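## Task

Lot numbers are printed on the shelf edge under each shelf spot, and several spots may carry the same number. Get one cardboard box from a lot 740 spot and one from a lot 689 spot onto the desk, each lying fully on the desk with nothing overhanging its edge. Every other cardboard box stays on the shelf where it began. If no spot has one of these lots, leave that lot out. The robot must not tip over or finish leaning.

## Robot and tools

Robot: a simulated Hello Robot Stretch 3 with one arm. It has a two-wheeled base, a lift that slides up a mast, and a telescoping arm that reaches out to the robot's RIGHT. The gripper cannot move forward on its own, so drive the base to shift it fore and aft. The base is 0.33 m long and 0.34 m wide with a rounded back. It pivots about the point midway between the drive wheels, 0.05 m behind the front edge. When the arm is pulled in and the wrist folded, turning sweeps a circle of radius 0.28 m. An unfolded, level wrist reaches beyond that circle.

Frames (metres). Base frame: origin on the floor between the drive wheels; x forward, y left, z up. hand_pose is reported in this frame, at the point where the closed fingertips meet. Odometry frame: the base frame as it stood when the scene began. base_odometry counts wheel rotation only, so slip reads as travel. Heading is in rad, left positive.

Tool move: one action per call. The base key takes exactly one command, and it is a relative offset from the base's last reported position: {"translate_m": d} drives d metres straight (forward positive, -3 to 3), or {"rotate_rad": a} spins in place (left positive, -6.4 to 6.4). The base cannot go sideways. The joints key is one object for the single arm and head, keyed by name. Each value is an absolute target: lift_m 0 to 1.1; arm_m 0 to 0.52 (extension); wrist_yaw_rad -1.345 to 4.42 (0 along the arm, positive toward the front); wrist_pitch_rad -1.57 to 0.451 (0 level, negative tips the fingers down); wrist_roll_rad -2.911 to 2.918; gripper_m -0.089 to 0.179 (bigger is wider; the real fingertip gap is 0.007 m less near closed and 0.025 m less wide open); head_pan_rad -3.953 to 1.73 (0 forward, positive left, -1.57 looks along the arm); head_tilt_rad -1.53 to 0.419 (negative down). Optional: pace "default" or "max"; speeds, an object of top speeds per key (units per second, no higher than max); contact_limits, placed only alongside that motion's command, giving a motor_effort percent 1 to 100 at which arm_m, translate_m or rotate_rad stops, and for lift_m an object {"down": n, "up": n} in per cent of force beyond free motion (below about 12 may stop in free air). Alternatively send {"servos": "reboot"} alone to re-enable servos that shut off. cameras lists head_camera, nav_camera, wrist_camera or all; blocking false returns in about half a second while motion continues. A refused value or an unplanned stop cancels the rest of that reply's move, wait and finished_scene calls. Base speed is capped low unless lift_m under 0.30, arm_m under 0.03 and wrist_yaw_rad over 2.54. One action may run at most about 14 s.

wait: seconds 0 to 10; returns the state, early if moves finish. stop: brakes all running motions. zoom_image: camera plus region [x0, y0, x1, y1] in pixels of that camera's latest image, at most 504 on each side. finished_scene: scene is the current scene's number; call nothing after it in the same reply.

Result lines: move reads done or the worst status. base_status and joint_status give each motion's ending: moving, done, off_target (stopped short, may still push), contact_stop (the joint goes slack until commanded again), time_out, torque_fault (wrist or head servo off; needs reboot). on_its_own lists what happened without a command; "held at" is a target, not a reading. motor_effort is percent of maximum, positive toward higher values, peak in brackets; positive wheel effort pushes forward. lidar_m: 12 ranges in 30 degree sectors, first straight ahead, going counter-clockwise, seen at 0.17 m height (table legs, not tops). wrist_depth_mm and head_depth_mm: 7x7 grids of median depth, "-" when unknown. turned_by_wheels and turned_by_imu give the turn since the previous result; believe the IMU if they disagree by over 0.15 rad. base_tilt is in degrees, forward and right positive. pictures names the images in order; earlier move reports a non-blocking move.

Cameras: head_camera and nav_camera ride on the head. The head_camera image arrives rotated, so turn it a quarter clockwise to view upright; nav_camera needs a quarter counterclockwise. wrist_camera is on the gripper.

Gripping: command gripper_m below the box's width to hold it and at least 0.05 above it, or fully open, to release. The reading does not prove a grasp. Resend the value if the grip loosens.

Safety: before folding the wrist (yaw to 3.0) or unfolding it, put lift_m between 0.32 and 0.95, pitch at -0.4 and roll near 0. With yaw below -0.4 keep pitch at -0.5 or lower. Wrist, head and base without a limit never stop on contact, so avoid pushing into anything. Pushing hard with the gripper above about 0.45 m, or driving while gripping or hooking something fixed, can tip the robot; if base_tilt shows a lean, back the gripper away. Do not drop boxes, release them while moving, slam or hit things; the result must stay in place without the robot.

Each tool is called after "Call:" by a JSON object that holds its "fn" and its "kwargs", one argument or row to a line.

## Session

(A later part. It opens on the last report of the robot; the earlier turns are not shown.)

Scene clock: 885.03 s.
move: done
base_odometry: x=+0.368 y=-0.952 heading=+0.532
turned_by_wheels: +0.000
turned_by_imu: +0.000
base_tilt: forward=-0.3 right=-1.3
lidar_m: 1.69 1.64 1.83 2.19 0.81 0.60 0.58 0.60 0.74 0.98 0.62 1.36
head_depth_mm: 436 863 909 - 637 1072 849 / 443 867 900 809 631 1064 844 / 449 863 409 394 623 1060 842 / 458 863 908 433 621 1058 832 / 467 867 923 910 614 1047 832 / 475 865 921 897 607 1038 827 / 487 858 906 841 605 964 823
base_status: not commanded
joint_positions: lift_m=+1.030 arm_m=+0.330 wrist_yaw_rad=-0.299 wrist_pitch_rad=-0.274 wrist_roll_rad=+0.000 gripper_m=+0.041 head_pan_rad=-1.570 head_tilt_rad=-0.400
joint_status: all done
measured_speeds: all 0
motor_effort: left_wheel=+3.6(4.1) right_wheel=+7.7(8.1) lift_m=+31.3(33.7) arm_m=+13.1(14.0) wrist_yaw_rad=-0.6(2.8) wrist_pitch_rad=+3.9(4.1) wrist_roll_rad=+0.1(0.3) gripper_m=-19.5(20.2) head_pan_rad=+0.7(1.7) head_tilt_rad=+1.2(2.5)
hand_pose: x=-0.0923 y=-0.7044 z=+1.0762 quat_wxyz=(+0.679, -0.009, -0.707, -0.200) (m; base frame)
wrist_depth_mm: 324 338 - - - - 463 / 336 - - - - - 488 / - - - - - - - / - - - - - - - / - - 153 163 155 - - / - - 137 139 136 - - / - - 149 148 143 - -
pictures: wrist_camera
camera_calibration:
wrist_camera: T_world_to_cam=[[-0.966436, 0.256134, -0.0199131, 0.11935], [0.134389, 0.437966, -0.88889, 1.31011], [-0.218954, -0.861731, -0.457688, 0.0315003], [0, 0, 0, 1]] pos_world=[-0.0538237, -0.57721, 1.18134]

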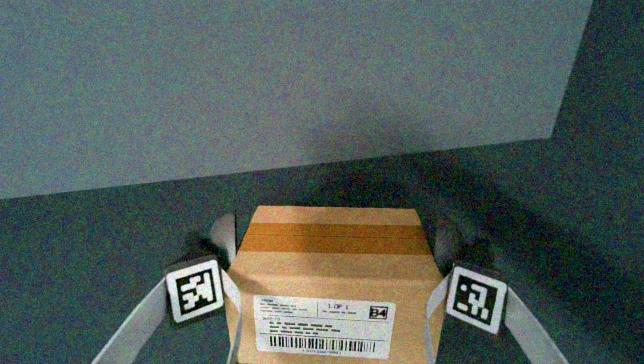

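Call:
{"fn": "move", "kwargs": {
  "joints": {"arm_m": 0.0}
}}

Call:
{"fn": "move", "kwargs": {
  "joints": {"lift_m": 0.8, "wrist_yaw_rad": 2.6, "wrist_pitch_rad": -0.35}
}}

Call:
{"fn": "move", "kwargs": {
  "base": {"translate_m": 0.36},
  "joints": {"lift_m": 0.29},
  "pace": "max",
  "cameras": ["wrist_camera"]
}}

Call:
{"fn": "move", "kwargs": {
  "base": {"rotate_rad": 1.59},
  "pace": "max"
}}

Call:
{"fn": "move", "kwargs": {
  "base": {"translate_m": 1.79},
  "joints": {"head_pan_rad": -1.57, "head_tilt_rad": -0.6},
  "pace": "max",
  "cameras": ["head_camera"]
}}

Scene clock: 916.60 s.
move: done
base_odometry: x=+0.368 y=-0.952 heading=+0.532
turned_by_wheels: +0.000
turned_by_imu: +0.000
base_tilt: forward=-0.2 right=-1.2
lidar_m: 1.69 1.64 1.83 2.19 0.81 0.60 0.58 0.60 0.74 0.98 0.62 1.37
head_depth_mm: 435 867 928 966 - - - / 441 865 925 951 - - - / 449 867 922 937 - - - / 456 863 921 922 621 1093 858 / 466 863 924 911 614 1048 833 / 476 862 925 898 609 1040 826 / 486 857 906 843 603 965 827
base_status: not commanded
joint_positions: lift_m=+1.030 arm_m=+0.001 wrist_yaw_rad=-0.299 wrist_pitch_rad=-0.274 wrist_roll_rad=+0.000 gripper_m=+0.041 head_pan_rad=-1.570 head_tilt_rad=-0.400
joint_status: all done
measured_speeds: all 0
motor_effort: left_wheel=+3.8(4.2) right_wheel=+7.6(8.4) lift_m=+25.7(31.5) arm_m=-12.7(15.4) wrist_yaw_rad=-0.9(2.7) wrist_pitch_rad=+3.9(4.1) wrist_roll_rad=+0.1(0.3) gripper_m=-19.3(19.8) head_pan_rad=+0.6(1.5) head_tilt_rad=+0.6(1.6)
hand_pose: x=-0.0923 y=-0.3750 z=+1.0762 quat_wxyz=(+0.679, -0.009, -0.707, -0.200) (m; base frame)
wrist_depth_mm: - - - - 727 - - / - - - - 780 - - / - - - - - - - / - - - - - - 433 / - - 152 164 156 - - / - - 137 139 136 - - / - - 149 148 143 121 -
pictures: none

Scene clock: 919.53 s.
move: done
base_odometry: x=+0.368 y=-0.952 heading=+0.532
turned_by_wheels: +0.000
turned_by_imu: +0.000
base_tilt: forward=-0.4 right=-1.2
lidar_m: 1.69 1.64 1.83 2.19 0.82 0.60 0.58 0.60 0.73 0.98 0.62 1.36
head_depth_mm: 433 866 928 959 637 1075 850 / 442 866 927 948 633 1068 842 / 448 866 928 936 624 1060 840 / 456 864 927 926 619 1053 834 / 464 865 923 911 613 1044 832 / 475 864 921 903 610 1047 829 / 487 854 906 839 605 968 823
base_status: not commanded
joint_positions: lift_m=+0.800 arm_m=+0.001 wrist_yaw_rad=+2.597 wrist_pitch_rad=-0.373 wrist_roll_rad=+0.000 gripper_m=+0.041 head_pan_rad=-1.570 head_tilt_rad=-0.400
joint_status: all done
measured_speeds: all 0
motor_effort: left_wheel=+3.5(4.1) right_wheel=+7.0(8.5) lift_m=+24.5(27.6) arm_m=-12.5(14.0) wrist_yaw_rad=+2.0(5.4) wrist_pitch_rad=+3.8(6.4) wrist_roll_rad=+0.0(0.3) gripper_m=-19.2(20.0) head_pan_rad=+0.5(1.7) head_tilt_rad=-0.1(1.2)
hand_pose: x=+0.0978 y=+0.0510 z=+0.8229 quat_wxyz=(+0.314, +0.704, -0.060, +0.634) (m; base frame)
wrist_depth_mm: - - - - - - - / - - - - - - - / - - - - - - - / - - - - - - - / - - 152 163 156 - - / - - 137 139 136 - - / 202 - 149 148 144 946 -
pictures: none

Scene clock: 923.93 s.
move: done
base_odometry: x=+0.678 y=-0.770 heading=+0.532
turned_by_wheels: +0.000
turned_by_imu: +0.000
base_tilt: forward=-0.5 right=-1.3
lidar_m: 1.33 1.39 1.38 3.72 1.32 0.97 0.93 0.97 1.02 0.53 1.02 1.05
head_depth_mm: 435 869 926 965 638 1074 849 / 443 868 926 949 631 1067 841 / 426 856 923 934 625 1054 837 / 465 500 492 528 573 623 766 / 422 453 490 528 571 630 761 / 477 868 924 900 609 1043 824 / 488 867 927 886 604 1034 825
base_status: done
joint_positions: lift_m=+0.290 arm_m=+0.001 wrist_yaw_rad=+2.598 wrist_pitch_rad=-0.374 wrist_roll_rad=+0.000 gripper_m=+0.041 head_pan_rad=-1.570 head_tilt_rad=-0.400
joint_status: all done
measured_speeds: all 0
motor_effort: left_wheel=+1.7(11.2) right_wheel=+4.1(11.7) lift_m=+29.9(29.9) arm_m=-11.1(12.9) wrist_yaw_rad=+0.7(3.8) wrist_pitch_rad=+3.9(4.1) wrist_roll_rad=+0.2(0.3) gripper_m=-19.1(19.9) head_pan_rad=+0.5(1.3) head_tilt_rad=-0.9(1.6)
hand_pose: x=+0.0976 y=+0.0510 z=+0.3127 quat_wxyz=(+0.314, +0.704, -0.060, +0.634) (m; base frame)
wrist_depth_mm: - - - - - - - / - - - - - - - / - - - - - - 976 / 800 798 784 787 776 773 757 / 646 645 153 163 156 620 629 / 543 545 137 139 136 513 531 / 200 278 149 148 145 438 460
pictures: wrist_camera
camera_calibration:
wrist_camera: T_world_to_cam=[[0.874458, -0.484519, -0.02375, -0.0465386], [-0.281193, -0.466386, -0.838698, 0.345988], [0.395288, 0.740085, -0.544078, 0.259992], [0, 0, 0, 1]] pos_world=[0.0352138, -0.0536009, 0.43053]

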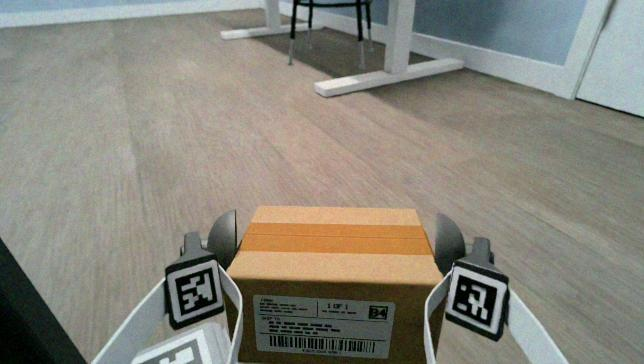

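Scene clock: 926.07 s.
move: done
base_odometry: x=+0.678 y=-0.770 heading=+2.122
turned_by_wheels: +1.590
turned_by_imu: +1.558
base_tilt: forward=-0.4 right=-1.4
lidar_m: 3.72 1.32 0.97 0.93 0.96 1.02 0.53 1.02 1.05 1.33 1.39 1.38
head_depth_mm: 1138 1209 1297 1390 1489 1626 1429 / 1121 1199 1280 1390 1501 1608 1426 / 1121 1185 1280 1367 1472 1602 1413 / 1125 1192 1271 1359 1471 1591 1412 / 1119 1188 1271 1366 1465 1589 1400 / 1118 1189 1269 1366 1466 1579 1395 / 1124 1189 1271 1368 1477 1578 1383
base_status: done
joint_positions: lift_m=+0.290 arm_m=+0.001 wrist_yaw_rad=+2.598 wrist_pitch_rad=-0.374 wrist_roll_rad=+0.000 gripper_m=+0.041 head_pan_rad=-1.570 head_tilt_rad=-0.400
joint_status: not commanded
measured_speeds: all 0
motor_effort: left_wheel=-6.1(15.0) right_wheel=+6.9(14.2) lift_m=+27.5(31.3) arm_m=-13.2(14.0) wrist_yaw_rad=+0.8(2.7) wrist_pitch_rad=+3.9(4.1) wrist_roll_rad=-0.1(0.3) gripper_m=-19.1(19.6) head_pan_rad=+0.5(1.1) head_tilt_rad=-0.9(2.0)
hand_pose: x=+0.0976 y=+0.0510 z=+0.3127 quat_wxyz=(+0.314, +0.704, -0.060, +0.634) (m; base frame)
wrist_depth_mm: - - - - - - - / - - - - - - - / - 921 - - - - 976 / 802 788 795 783 773 758 754 / 652 645 152 163 156 634 615 / 545 543 137 139 136 516 523 / 201 280 149 148 145 436 459
pictures: none

Scene clock: 933.47 s.
move: done
base_odometry: x=-0.258 y=+0.756 heading=+2.121
turned_by_wheels: +0.000
turned_by_imu: +0.001
base_tilt: forward=-0.2 right=-1.2
lidar_m: 1.97 1.30 0.95 0.92 0.96 1.32 2.31 1.89 0.77 0.92 1.03 1.95
head_depth_mm: 1114 1232 1363 1131 843 1459 1251 / 1116 1235 1368 1125 835 1437 1240 / 1121 1238 1369 1112 829 1481 1232 / 1125 1229 1367 1100 826 1432 1226 / 1119 1228 1349 1088 817 1465 1225 / 1122 1230 1356 1084 811 1450 1217 / 1125 1231 1346 1070 806 1406 1209
base_status: done
joint_positions: lift_m=+0.290 arm_m=+0.001 wrist_yaw_rad=+2.598 wrist_pitch_rad=-0.374 wrist_roll_rad=+0.000 gripper_m=+0.041 head_pan_rad=-1.570 head_tilt_rad=-0.600
joint_status: all done
measured_speeds: all 0
motor_effort: left_wheel=+0.4(10.0) right_wheel=+6.0(16.9) lift_m=+25.7(27.6) arm_m=-5.3(13.3) wrist_yaw_rad=+1.4(3.4) wrist_pitch_rad=+4.0(4.1) wrist_roll_rad=+0.0(0.4) gripper_m=-19.1(19.9) head_pan_rad=+0.1(1.5) head_tilt_rad=+4.0(5.9)
hand_pose: x=+0.0976 y=+0.0510 z=+0.3127 quat_wxyz=(+0.314, +0.704, -0.060, +0.634) (m; base frame)
wrist_depth_mm: - 815 - - - - - / - 873 - - - - - / - 930 - - - - 970 / 791 792 787 778 773 770 773 / 654 650 153 163 156 626 629 / 547 543 136 139 136 512 528 / 201 279 150 148 145 437 459
pictures: head_camera (sideways)
camera_calibration:
head_camera: T_world_to_cam=[[-0.0467501, 0.519968, -0.852906, 1.12543], [0.997499, -0.0210139, -0.0674867, 0.0813543], [-0.0530138, -0.853927, -0.517685, 0.629597], [0, 0, 0, 1]] pos_world=[0.0048405, -0.0458489, 1.29131]

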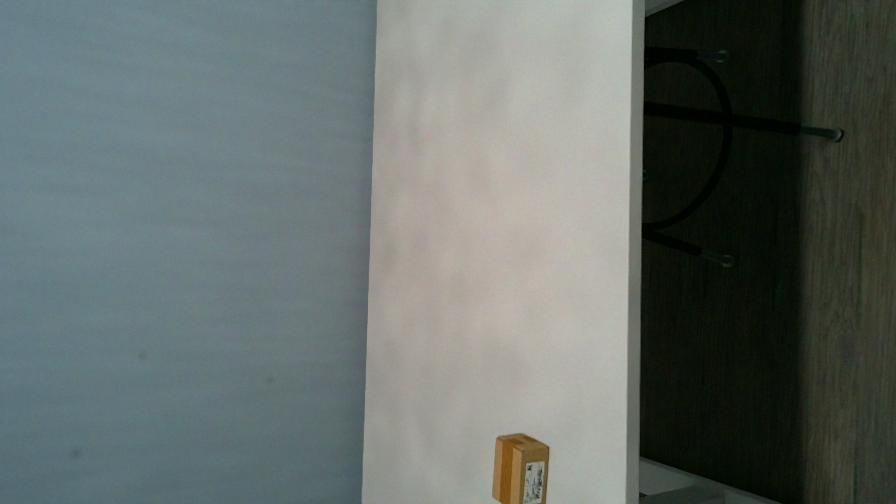

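Call:
{"fn": "move", "kwargs": {
  "joints": {"lift_m": 0.82},
  "pace": "max"
}}

Call:
{"fn": "move", "kwargs": {
  "joints": {"wrist_yaw_rad": 0.0, "wrist_pitch_rad": -0.25},
  "pace": "max"
}}

Call:
{"fn": "move", "kwargs": {
  "joints": {"arm_m": 0.32}
}}

Call:
{"fn": "move", "kwargs": {
  "joints": {"lift_m": 0.735}
}}

Call:
{"fn": "move", "kwargs": {
  "joints": {"lift_m": 0.715},
  "speeds": {"lift_m": 0.03},
  "cameras": ["wrist_camera"]
}}

Scene clock: 947.17 s.
move: done
base_odometry: x=-0.258 y=+0.756 heading=+2.121
turned_by_wheels: +0.000
turned_by_imu: +0.000
base_tilt: forward=-0.3 right=-1.1
lidar_m: 1.97 1.30 0.96 0.92 0.95 1.31 2.31 1.89 0.77 0.92 1.02 1.95
head_depth_mm: 1117 1234 1352 1140 842 1454 1282 / 1124 1239 1371 1128 835 1442 1273 / 1123 1231 1372 1109 827 1483 1257 / 1124 1234 1365 1101 822 1431 1259 / 1124 1233 1344 1093 815 1454 1225 / 1121 1236 1346 1079 814 1462 1219 / 1120 1240 1348 1072 805 1408 1205
base_status: not commanded
joint_positions: lift_m=+0.820 arm_m=+0.001 wrist_yaw_rad=+2.598 wrist_pitch_rad=-0.374 wrist_roll_rad=+0.000 gripper_m=+0.041 head_pan_rad=-1.570 head_tilt_rad=-0.600
joint_status: all done
measured_speeds: all 0
motor_effort: left_wheel=+0.4(0.9) right_wheel=+6.3(7.0) lift_m=+29.1(35.6) arm_m=+3.2(3.2) wrist_yaw_rad=+1.0(2.9) wrist_pitch_rad=+4.0(4.2) wrist_roll_rad=-0.2(0.4) gripper_m=-19.1(19.7) head_pan_rad=+0.2(0.7) head_tilt_rad=+4.0(4.5)
hand_pose: x=+0.0976 y=+0.0510 z=+0.8426 quat_wxyz=(+0.314, +0.704, -0.060, +0.634) (m; base frame)
wrist_depth_mm: - 809 - - - - - / - 861 - - - - - / - 959 - - - - - / - - - - - - - / - - 153 163 155 - - / - - 137 140 136 - - / 201 - 150 148 144 968 -
pictures: none

Scene clock: 948.83 s.
move: done
base_odometry: x=-0.258 y=+0.756 heading=+2.121
turned_by_wheels: +0.000
turned_by_imu: +0.000
base_tilt: forward=-0.3 right=-1.4
lidar_m: 1.96 1.30 0.95 0.92 0.95 1.32 2.31 1.90 0.77 0.92 1.02 1.95
head_depth_mm: 1120 1228 1366 1132 843 1465 1281 / 1121 1232 1365 1123 835 1450 1268 / 1120 1229 1367 1109 830 517 362 / 1120 1235 1363 1102 822 492 316 / 1119 1233 1346 1091 817 1381 1221 / 1124 1227 1339 1075 813 1451 1213 / 1119 1235 1352 1069 807 1407 1213
base_status: not commanded
joint_positions: lift_m=+0.820 arm_m=+0.001 wrist_yaw_rad=+0.002 wrist_pitch_rad=-0.281 wrist_roll_rad=+0.000 gripper_m=+0.041 head_pan_rad=-1.570 head_tilt_rad=-0.600
joint_status: all done
measured_speeds: all 0
motor_effort: left_wheel=+0.4(1.0) right_wheel=+5.8(7.0) lift_m=+24.1(28.6) arm_m=+5.2(5.2) wrist_yaw_rad=-1.4(8.3) wrist_pitch_rad=+5.2(8.4) wrist_roll_rad=+0.1(0.3) gripper_m=-19.3(19.6) head_pan_rad=+0.2(0.6) head_tilt_rad=+3.3(4.3)
hand_pose: x=-0.0209 y=-0.3850 z=+0.8645 quat_wxyz=(+0.701, +0.100, -0.700, -0.099) (m; base frame)
wrist_depth_mm: - - - - - - - / - - - - - - - / - - - - - - - / - 522 - - - - - / - - 152 163 156 - - / - 865 137 139 136 - - / - - 149 148 144 125 -
pictures: none

Scene clock: 952.40 s.
move: done
base_odometry: x=-0.258 y=+0.756 heading=+2.121
turned_by_wheels: +0.000
turned_by_imu: +0.000
base_tilt: forward=-0.2 right=-1.2
lidar_m: 1.97 1.30 0.95 0.92 0.96 1.32 2.30 1.90 0.77 0.92 1.02 1.95
head_depth_mm: 1118 1229 1370 1136 839 307 - / 1125 1231 1369 1119 390 335 1215 / 1124 1232 1367 501 495 1485 1237 / 1119 1235 1365 758 744 1423 1231 / 1119 1232 1338 1092 815 1470 1224 / 1119 1234 1349 1080 811 1453 1215 / 1124 1231 1342 1068 806 1407 1210
base_status: not commanded
joint_positions: lift_m=+0.820 arm_m=+0.320 wrist_yaw_rad=+0.002 wrist_pitch_rad=-0.281 wrist_roll_rad=+0.000 gripper_m=+0.041 head_pan_rad=-1.570 head_tilt_rad=-0.600
joint_status: all done
measured_speeds: all 0
motor_effort: left_wheel=+0.0(0.9) right_wheel=+6.2(7.0) lift_m=+25.2(25.6) arm_m=+14.0(15.2) wrist_yaw_rad=-3.0(4.0) wrist_pitch_rad=+5.2(5.4) wrist_roll_rad=+0.3(0.3) gripper_m=-19.1(19.7) head_pan_rad=-0.5(1.1) head_tilt_rad=+3.3(4.1)
hand_pose: x=-0.0209 y=-0.7045 z=+0.8645 quat_wxyz=(+0.701, +0.100, -0.700, -0.099) (m; base frame)
wrist_depth_mm: - - - - - - - / - - - - - - - / - - - - - - - / - - - - - - - / - - 152 164 156 - - / - - 137 139 136 - - / - - 149 148 143 - -
pictures: none

Scene clock: 954.00 s.
move: done
base_odometry: x=-0.258 y=+0.756 heading=+2.121
turned_by_wheels: +0.000
turned_by_imu: +0.000
base_tilt: forward=-0.3 right=-1.2
lidar_m: 1.97 1.30 0.95 0.92 0.96 1.32 2.30 1.89 0.77 0.92 1.02 1.95
head_depth_mm: 1121 1225 1361 1137 840 1458 1200 / 1120 1231 1372 1122 803 398 346 / 1123 1233 1374 1113 526 1399 1230 / 1121 1224 1360 1105 557 1421 1228 / 1124 1231 1340 1096 813 1470 1229 / 1123 1231 1339 1078 810 1466 1213 / 1126 1238 1348 1066 807 1406 1207
base_status: not commanded
joint_positions: lift_m=+0.735 arm_m=+0.320 wrist_yaw_rad=+0.002 wrist_pitch_rad=-0.281 wrist_roll_rad=+0.000 gripper_m=+0.041 head_pan_rad=-1.570 head_tilt_rad=-0.600
joint_status: all done
measured_speeds: all 0
motor_effort: left_wheel=+0.2(0.8) right_wheel=+6.6(6.9) lift_m=+24.4(26.3) arm_m=+13.1(14.2) wrist_yaw_rad=-2.5(4.7) wrist_pitch_rad=+5.3(5.4) wrist_roll_rad=+0.0(0.3) gripper_m=-19.5(19.5) head_pan_rad=-0.3(0.9) head_tilt_rad=+3.4(4.0)
hand_pose: x=-0.0209 y=-0.7045 z=+0.7795 quat_wxyz=(+0.701, +0.100, -0.700, -0.098) (m; base frame)
wrist_depth_mm: - - - - - - - / - - - - - - - / - - - - - - - / - - - - - - - / - - 152 163 156 - - / - - 137 140 136 - - / - - 149 147 143 - -
pictures: none

Scene clock: 955.10 s.
move: done
base_odometry: x=-0.258 y=+0.756 heading=+2.121
turned_by_wheels: +0.000
turned_by_imu: +0.000
base_tilt: forward=-0.3 right=-1.3
lidar_m: 1.97 1.29 0.95 0.92 0.95 1.31 2.31 1.90 0.77 0.92 1.02 1.95
head_depth_mm: 1117 1229 1366 1134 842 1449 1221 / 1122 1236 1368 1120 811 421 357 / 1121 1231 1370 1107 545 1362 1237 / 1123 1228 1365 1100 583 1395 1236 / 1121 1231 1347 1095 818 1453 1225 / 1122 1229 1348 1078 812 1456 1211 / 1123 1236 1346 1071 806 1412 1215
base_status: not commanded
joint_positions: lift_m=+0.715 arm_m=+0.320 wrist_yaw_rad=+0.002 wrist_pitch_rad=-0.269 wrist_roll_rad=+0.000 gripper_m=+0.041 head_pan_rad=-1.570 head_tilt_rad=-0.600
joint_status: all done
measured_speeds: all 0
motor_effort: left_wheel=+0.4(0.7) right_wheel=+6.4(7.0) lift_m=+22.8(26.3) arm_m=+13.2(14.0) wrist_yaw_rad=-2.8(3.6) wrist_pitch_rad=+2.9(5.3) wrist_roll_rad=+0.1(0.3) gripper_m=-19.1(19.4) head_pan_rad=+0.1(0.8) head_tilt_rad=+3.6(4.1)
hand_pose: x=-0.0209 y=-0.7056 z=+0.7624 quat_wxyz=(+0.701, +0.096, -0.700, -0.094) (m; base frame)
wrist_depth_mm: - - - - - - - / - - - - - - - / - - - - - - - / - - - - - - - / - - 152 161 154 - - / - - 137 140 136 - - / - - 149 150 144 - -
pictures: wrist_camera
camera_calibration:
wrist_camera: T_world_to_cam=[[-0.998898, -0.0426104, -0.019673, -0.0292905], [-0.00179951, 0.453639, -0.891184, 1.03202], [0.0468981, -0.890166, -0.453216, -0.115404], [0, 0, 0, 1]] pos_world=[-0.0219888, -0.572139, 0.866836]

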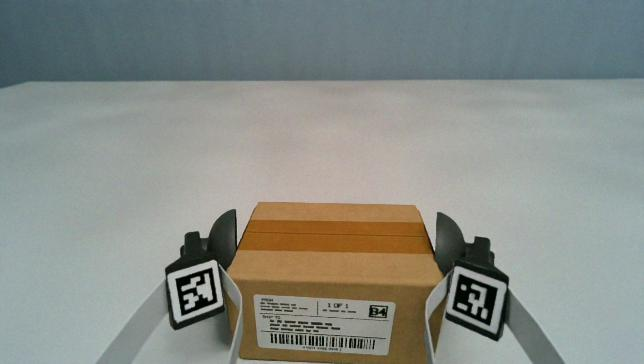

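Call:
{"fn": "move", "kwargs": {
  "joints": {"lift_m": 0.709},
  "speeds": {"lift_m": 0.02}
}}

Call:
{"fn": "move", "kwargs": {
  "joints": {"gripper_m": 0.17},
  "cameras": ["wrist_camera"]
}}

Call:
{"fn": "move", "kwargs": {
  "joints": {"arm_m": 0.1},
  "cameras": ["wrist_camera", "head_camera"]
}}

Scene clock: 962.03 s.
move: done
base_odometry: x=-0.258 y=+0.756 heading=+2.121
turned_by_wheels: +0.000
turned_by_imu: +0.000
base_tilt: forward=-0.3 right=-1.1
lidar_m: 1.96 1.30 0.95 0.92 0.95 1.32 2.30 1.90 0.77 0.91 1.02 1.95
head_depth_mm: 1122 1231 1367 1132 842 1449 1242 / 1126 1230 1369 1127 831 439 362 / 1116 1225 1361 1116 544 1357 1235 / 1124 1229 1350 1099 590 1396 1236 / 1123 1231 1342 1094 815 1459 1221 / 1126 1226 1346 1081 810 1446 1214 / 1118 1233 1348 1070 805 1399 1213
base_status: not commanded
joint_positions: lift_m=+0.709 arm_m=+0.320 wrist_yaw_rad=+0.002 wrist_pitch_rad=-0.246 wrist_roll_rad=+0.000 gripper_m=+0.041 head_pan_rad=-1.570 head_tilt_rad=-0.600
joint_status: all done
measured_speeds: all 0
motor_effort: left_wheel=-0.2(0.7) right_wheel=+6.2(6.7) lift_m=+23.1(23.7) arm_m=+13.0(13.7) wrist_yaw_rad=-1.9(3.3) wrist_pitch_rad=-1.2(2.9) wrist_roll_rad=-0.1(0.3) gripper_m=-18.9(19.3) head_pan_rad=-0.8(1.4) head_tilt_rad=+3.1(3.8)
hand_pose: x=-0.0209 y=-0.7076 z=+0.7620 quat_wxyz=(+0.702, +0.088, -0.701, -0.086) (m; base frame)
wrist_depth_mm: - - - - - - - / - - - - - - - / - - - - - - - / - - - - - - - / - - 152 162 154 - - / - - 137 140 136 - - / - - 148 149 144 - -
pictures: none

Scene clock: 963.87 s.
move: done
base_odometry: x=-0.258 y=+0.756 heading=+2.121
turned_by_wheels: +0.000
turned_by_imu: +0.000
base_tilt: forward=-0.2 right=-1.1
lidar_m: 1.97 1.30 0.95 0.92 0.95 1.31 2.30 1.90 0.77 0.91 1.02 1.95
head_depth_mm: 1121 1232 1358 1132 841 1453 1245 / 1121 1230 1357 1124 831 439 362 / 1117 1226 1375 1114 546 1354 1237 / 1123 1232 1363 1096 590 1397 1231 / 1110 1228 1345 1088 812 1465 1219 / 1122 1231 1350 1082 810 1455 1219 / 1115 1235 1340 1064 805 1405 1217
base_status: not commanded
joint_positions: lift_m=+0.709 arm_m=+0.320 wrist_yaw_rad=+0.002 wrist_pitch_rad=-0.263 wrist_roll_rad=+0.000 gripper_m=+0.170 head_pan_rad=-1.570 head_tilt_rad=-0.600
joint_status: all done
measured_speeds: all 0
motor_effort: left_wheel=+0.3(1.0) right_wheel=+6.5(6.8) lift_m=+30.2(31.2) arm_m=+12.6(13.9) wrist_yaw_rad=-3.3(4.1) wrist_pitch_rad=+2.0(2.1) wrist_roll_rad=+0.1(0.3) gripper_m=+0.5(85.6) head_pan_rad=-0.2(1.0) head_tilt_rad=+3.6(3.7)
hand_pose: x=-0.0209 y=-0.7061 z=+0.7577 quat_wxyz=(+0.701, +0.094, -0.700, -0.092) (m; base frame)
wrist_depth_mm: - - - - - - - / - - - - - - - / - - - - - - - / - - - - - - - / - 143 - 160 153 - - / - 124 141 135 135 - - / - - 150 149 145 - 106
pictures: wrist_camera
camera_calibration:
wrist_camera: T_world_to_cam=[[-0.998898, -0.0427148, -0.0194377, -0.0296547], [-0.00179836, 0.448725, -0.893668, 1.02648], [0.046895, -0.892648, -0.448308, -0.123407], [0, 0, 0, 1]] pos_world=[-0.0219888, -0.572033, 0.861431]

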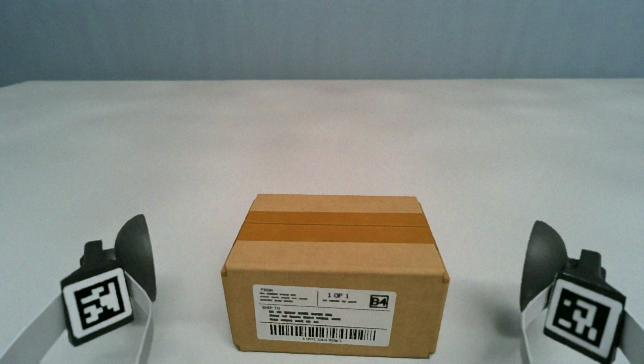

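Scene clock: 966.73 s.
move: done
base_odometry: x=-0.258 y=+0.756 heading=+2.121
turned_by_wheels: +0.000
turned_by_imu: +0.000
base_tilt: forward=-0.3 right=-1.2
lidar_m: 1.97 1.30 0.95 0.92 0.96 1.32 2.31 1.90 0.77 0.92 1.03 1.95
head_depth_mm: 1118 1232 1368 1137 840 1456 1249 / 1120 1232 1366 1122 829 1448 367 / 1115 1234 1367 1114 830 1417 351 / 1122 1231 1367 1098 808 470 371 / 1123 1229 1345 1088 819 1419 1228 / 1123 1233 1345 1079 807 1453 1219 / 1122 1233 1345 1065 805 1411 1209
base_status: not commanded
joint_positions: lift_m=+0.709 arm_m=+0.100 wrist_yaw_rad=+0.002 wrist_pitch_rad=-0.264 wrist_roll_rad=+0.000 gripper_m=+0.170 head_pan_rad=-1.570 head_tilt_rad=-0.600
joint_status: all done
measured_speeds: all 0
motor_effort: left_wheel=+0.5(0.9) right_wheel=+6.2(6.9) lift_m=+25.5(31.3) arm_m=-13.6(15.4) wrist_yaw_rad=-1.3(3.9) wrist_pitch_rad=+2.1(2.2) wrist_roll_rad=-0.1(0.3) gripper_m=+0.6(1.1) head_pan_rad=+0.2(1.2) head_tilt_rad=+2.7(4.1)
hand_pose: x=-0.0209 y=-0.4860 z=+0.7576 quat_wxyz=(+0.701, +0.094, -0.700, -0.093) (m; base frame)
wrist_depth_mm: - - - - - - - / - - - - - - - / 378 405 - 343 - - - / - - - - - - - / - 144 - - - - - / 123 141 - - - 898 - / 116 950 - - - 971 106
pictures: head_camera (sideways), wrist_camera
camera_calibration:
head_camera: T_world_to_cam=[[-0.0467501, 0.519968, -0.852906, 1.12543], [0.997499, -0.0210139, -0.0674867, 0.0813543], [-0.0530138, -0.853927, -0.517685, 0.629597], [0, 0, 0, 1]] pos_world=[0.0048405, -0.0458489, 1.29131]
wrist_camera: T_world_to_cam=[[-0.998898, -0.042702, -0.0194664, -0.0202344], [-0.00179845, 0.449325, -0.893366, 0.927667], [0.0468952, -0.892347, -0.448907, 0.0734633], [0, 0, 0, 1]] pos_world=[-0.0219888, -0.352134, 0.861331]

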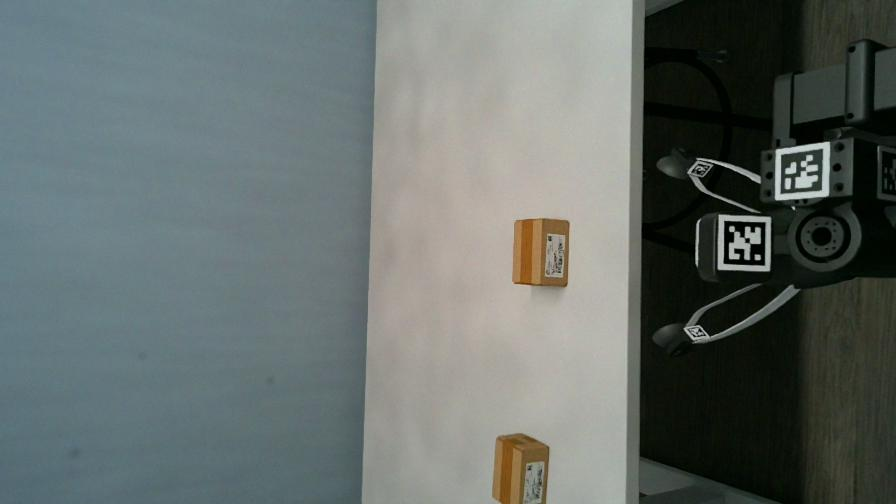

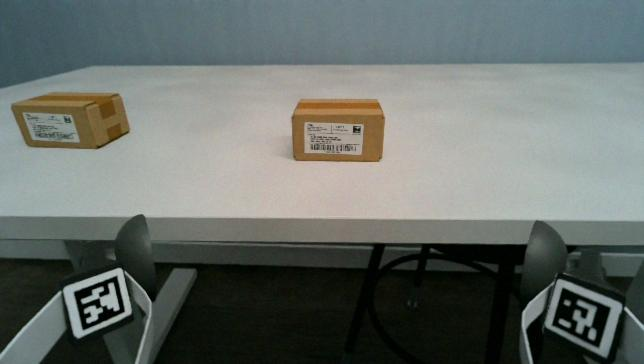

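Call:
{"fn": "finished_scene", "kwargs": {
  "scene": 1
}}

The scene is finished: the task was done.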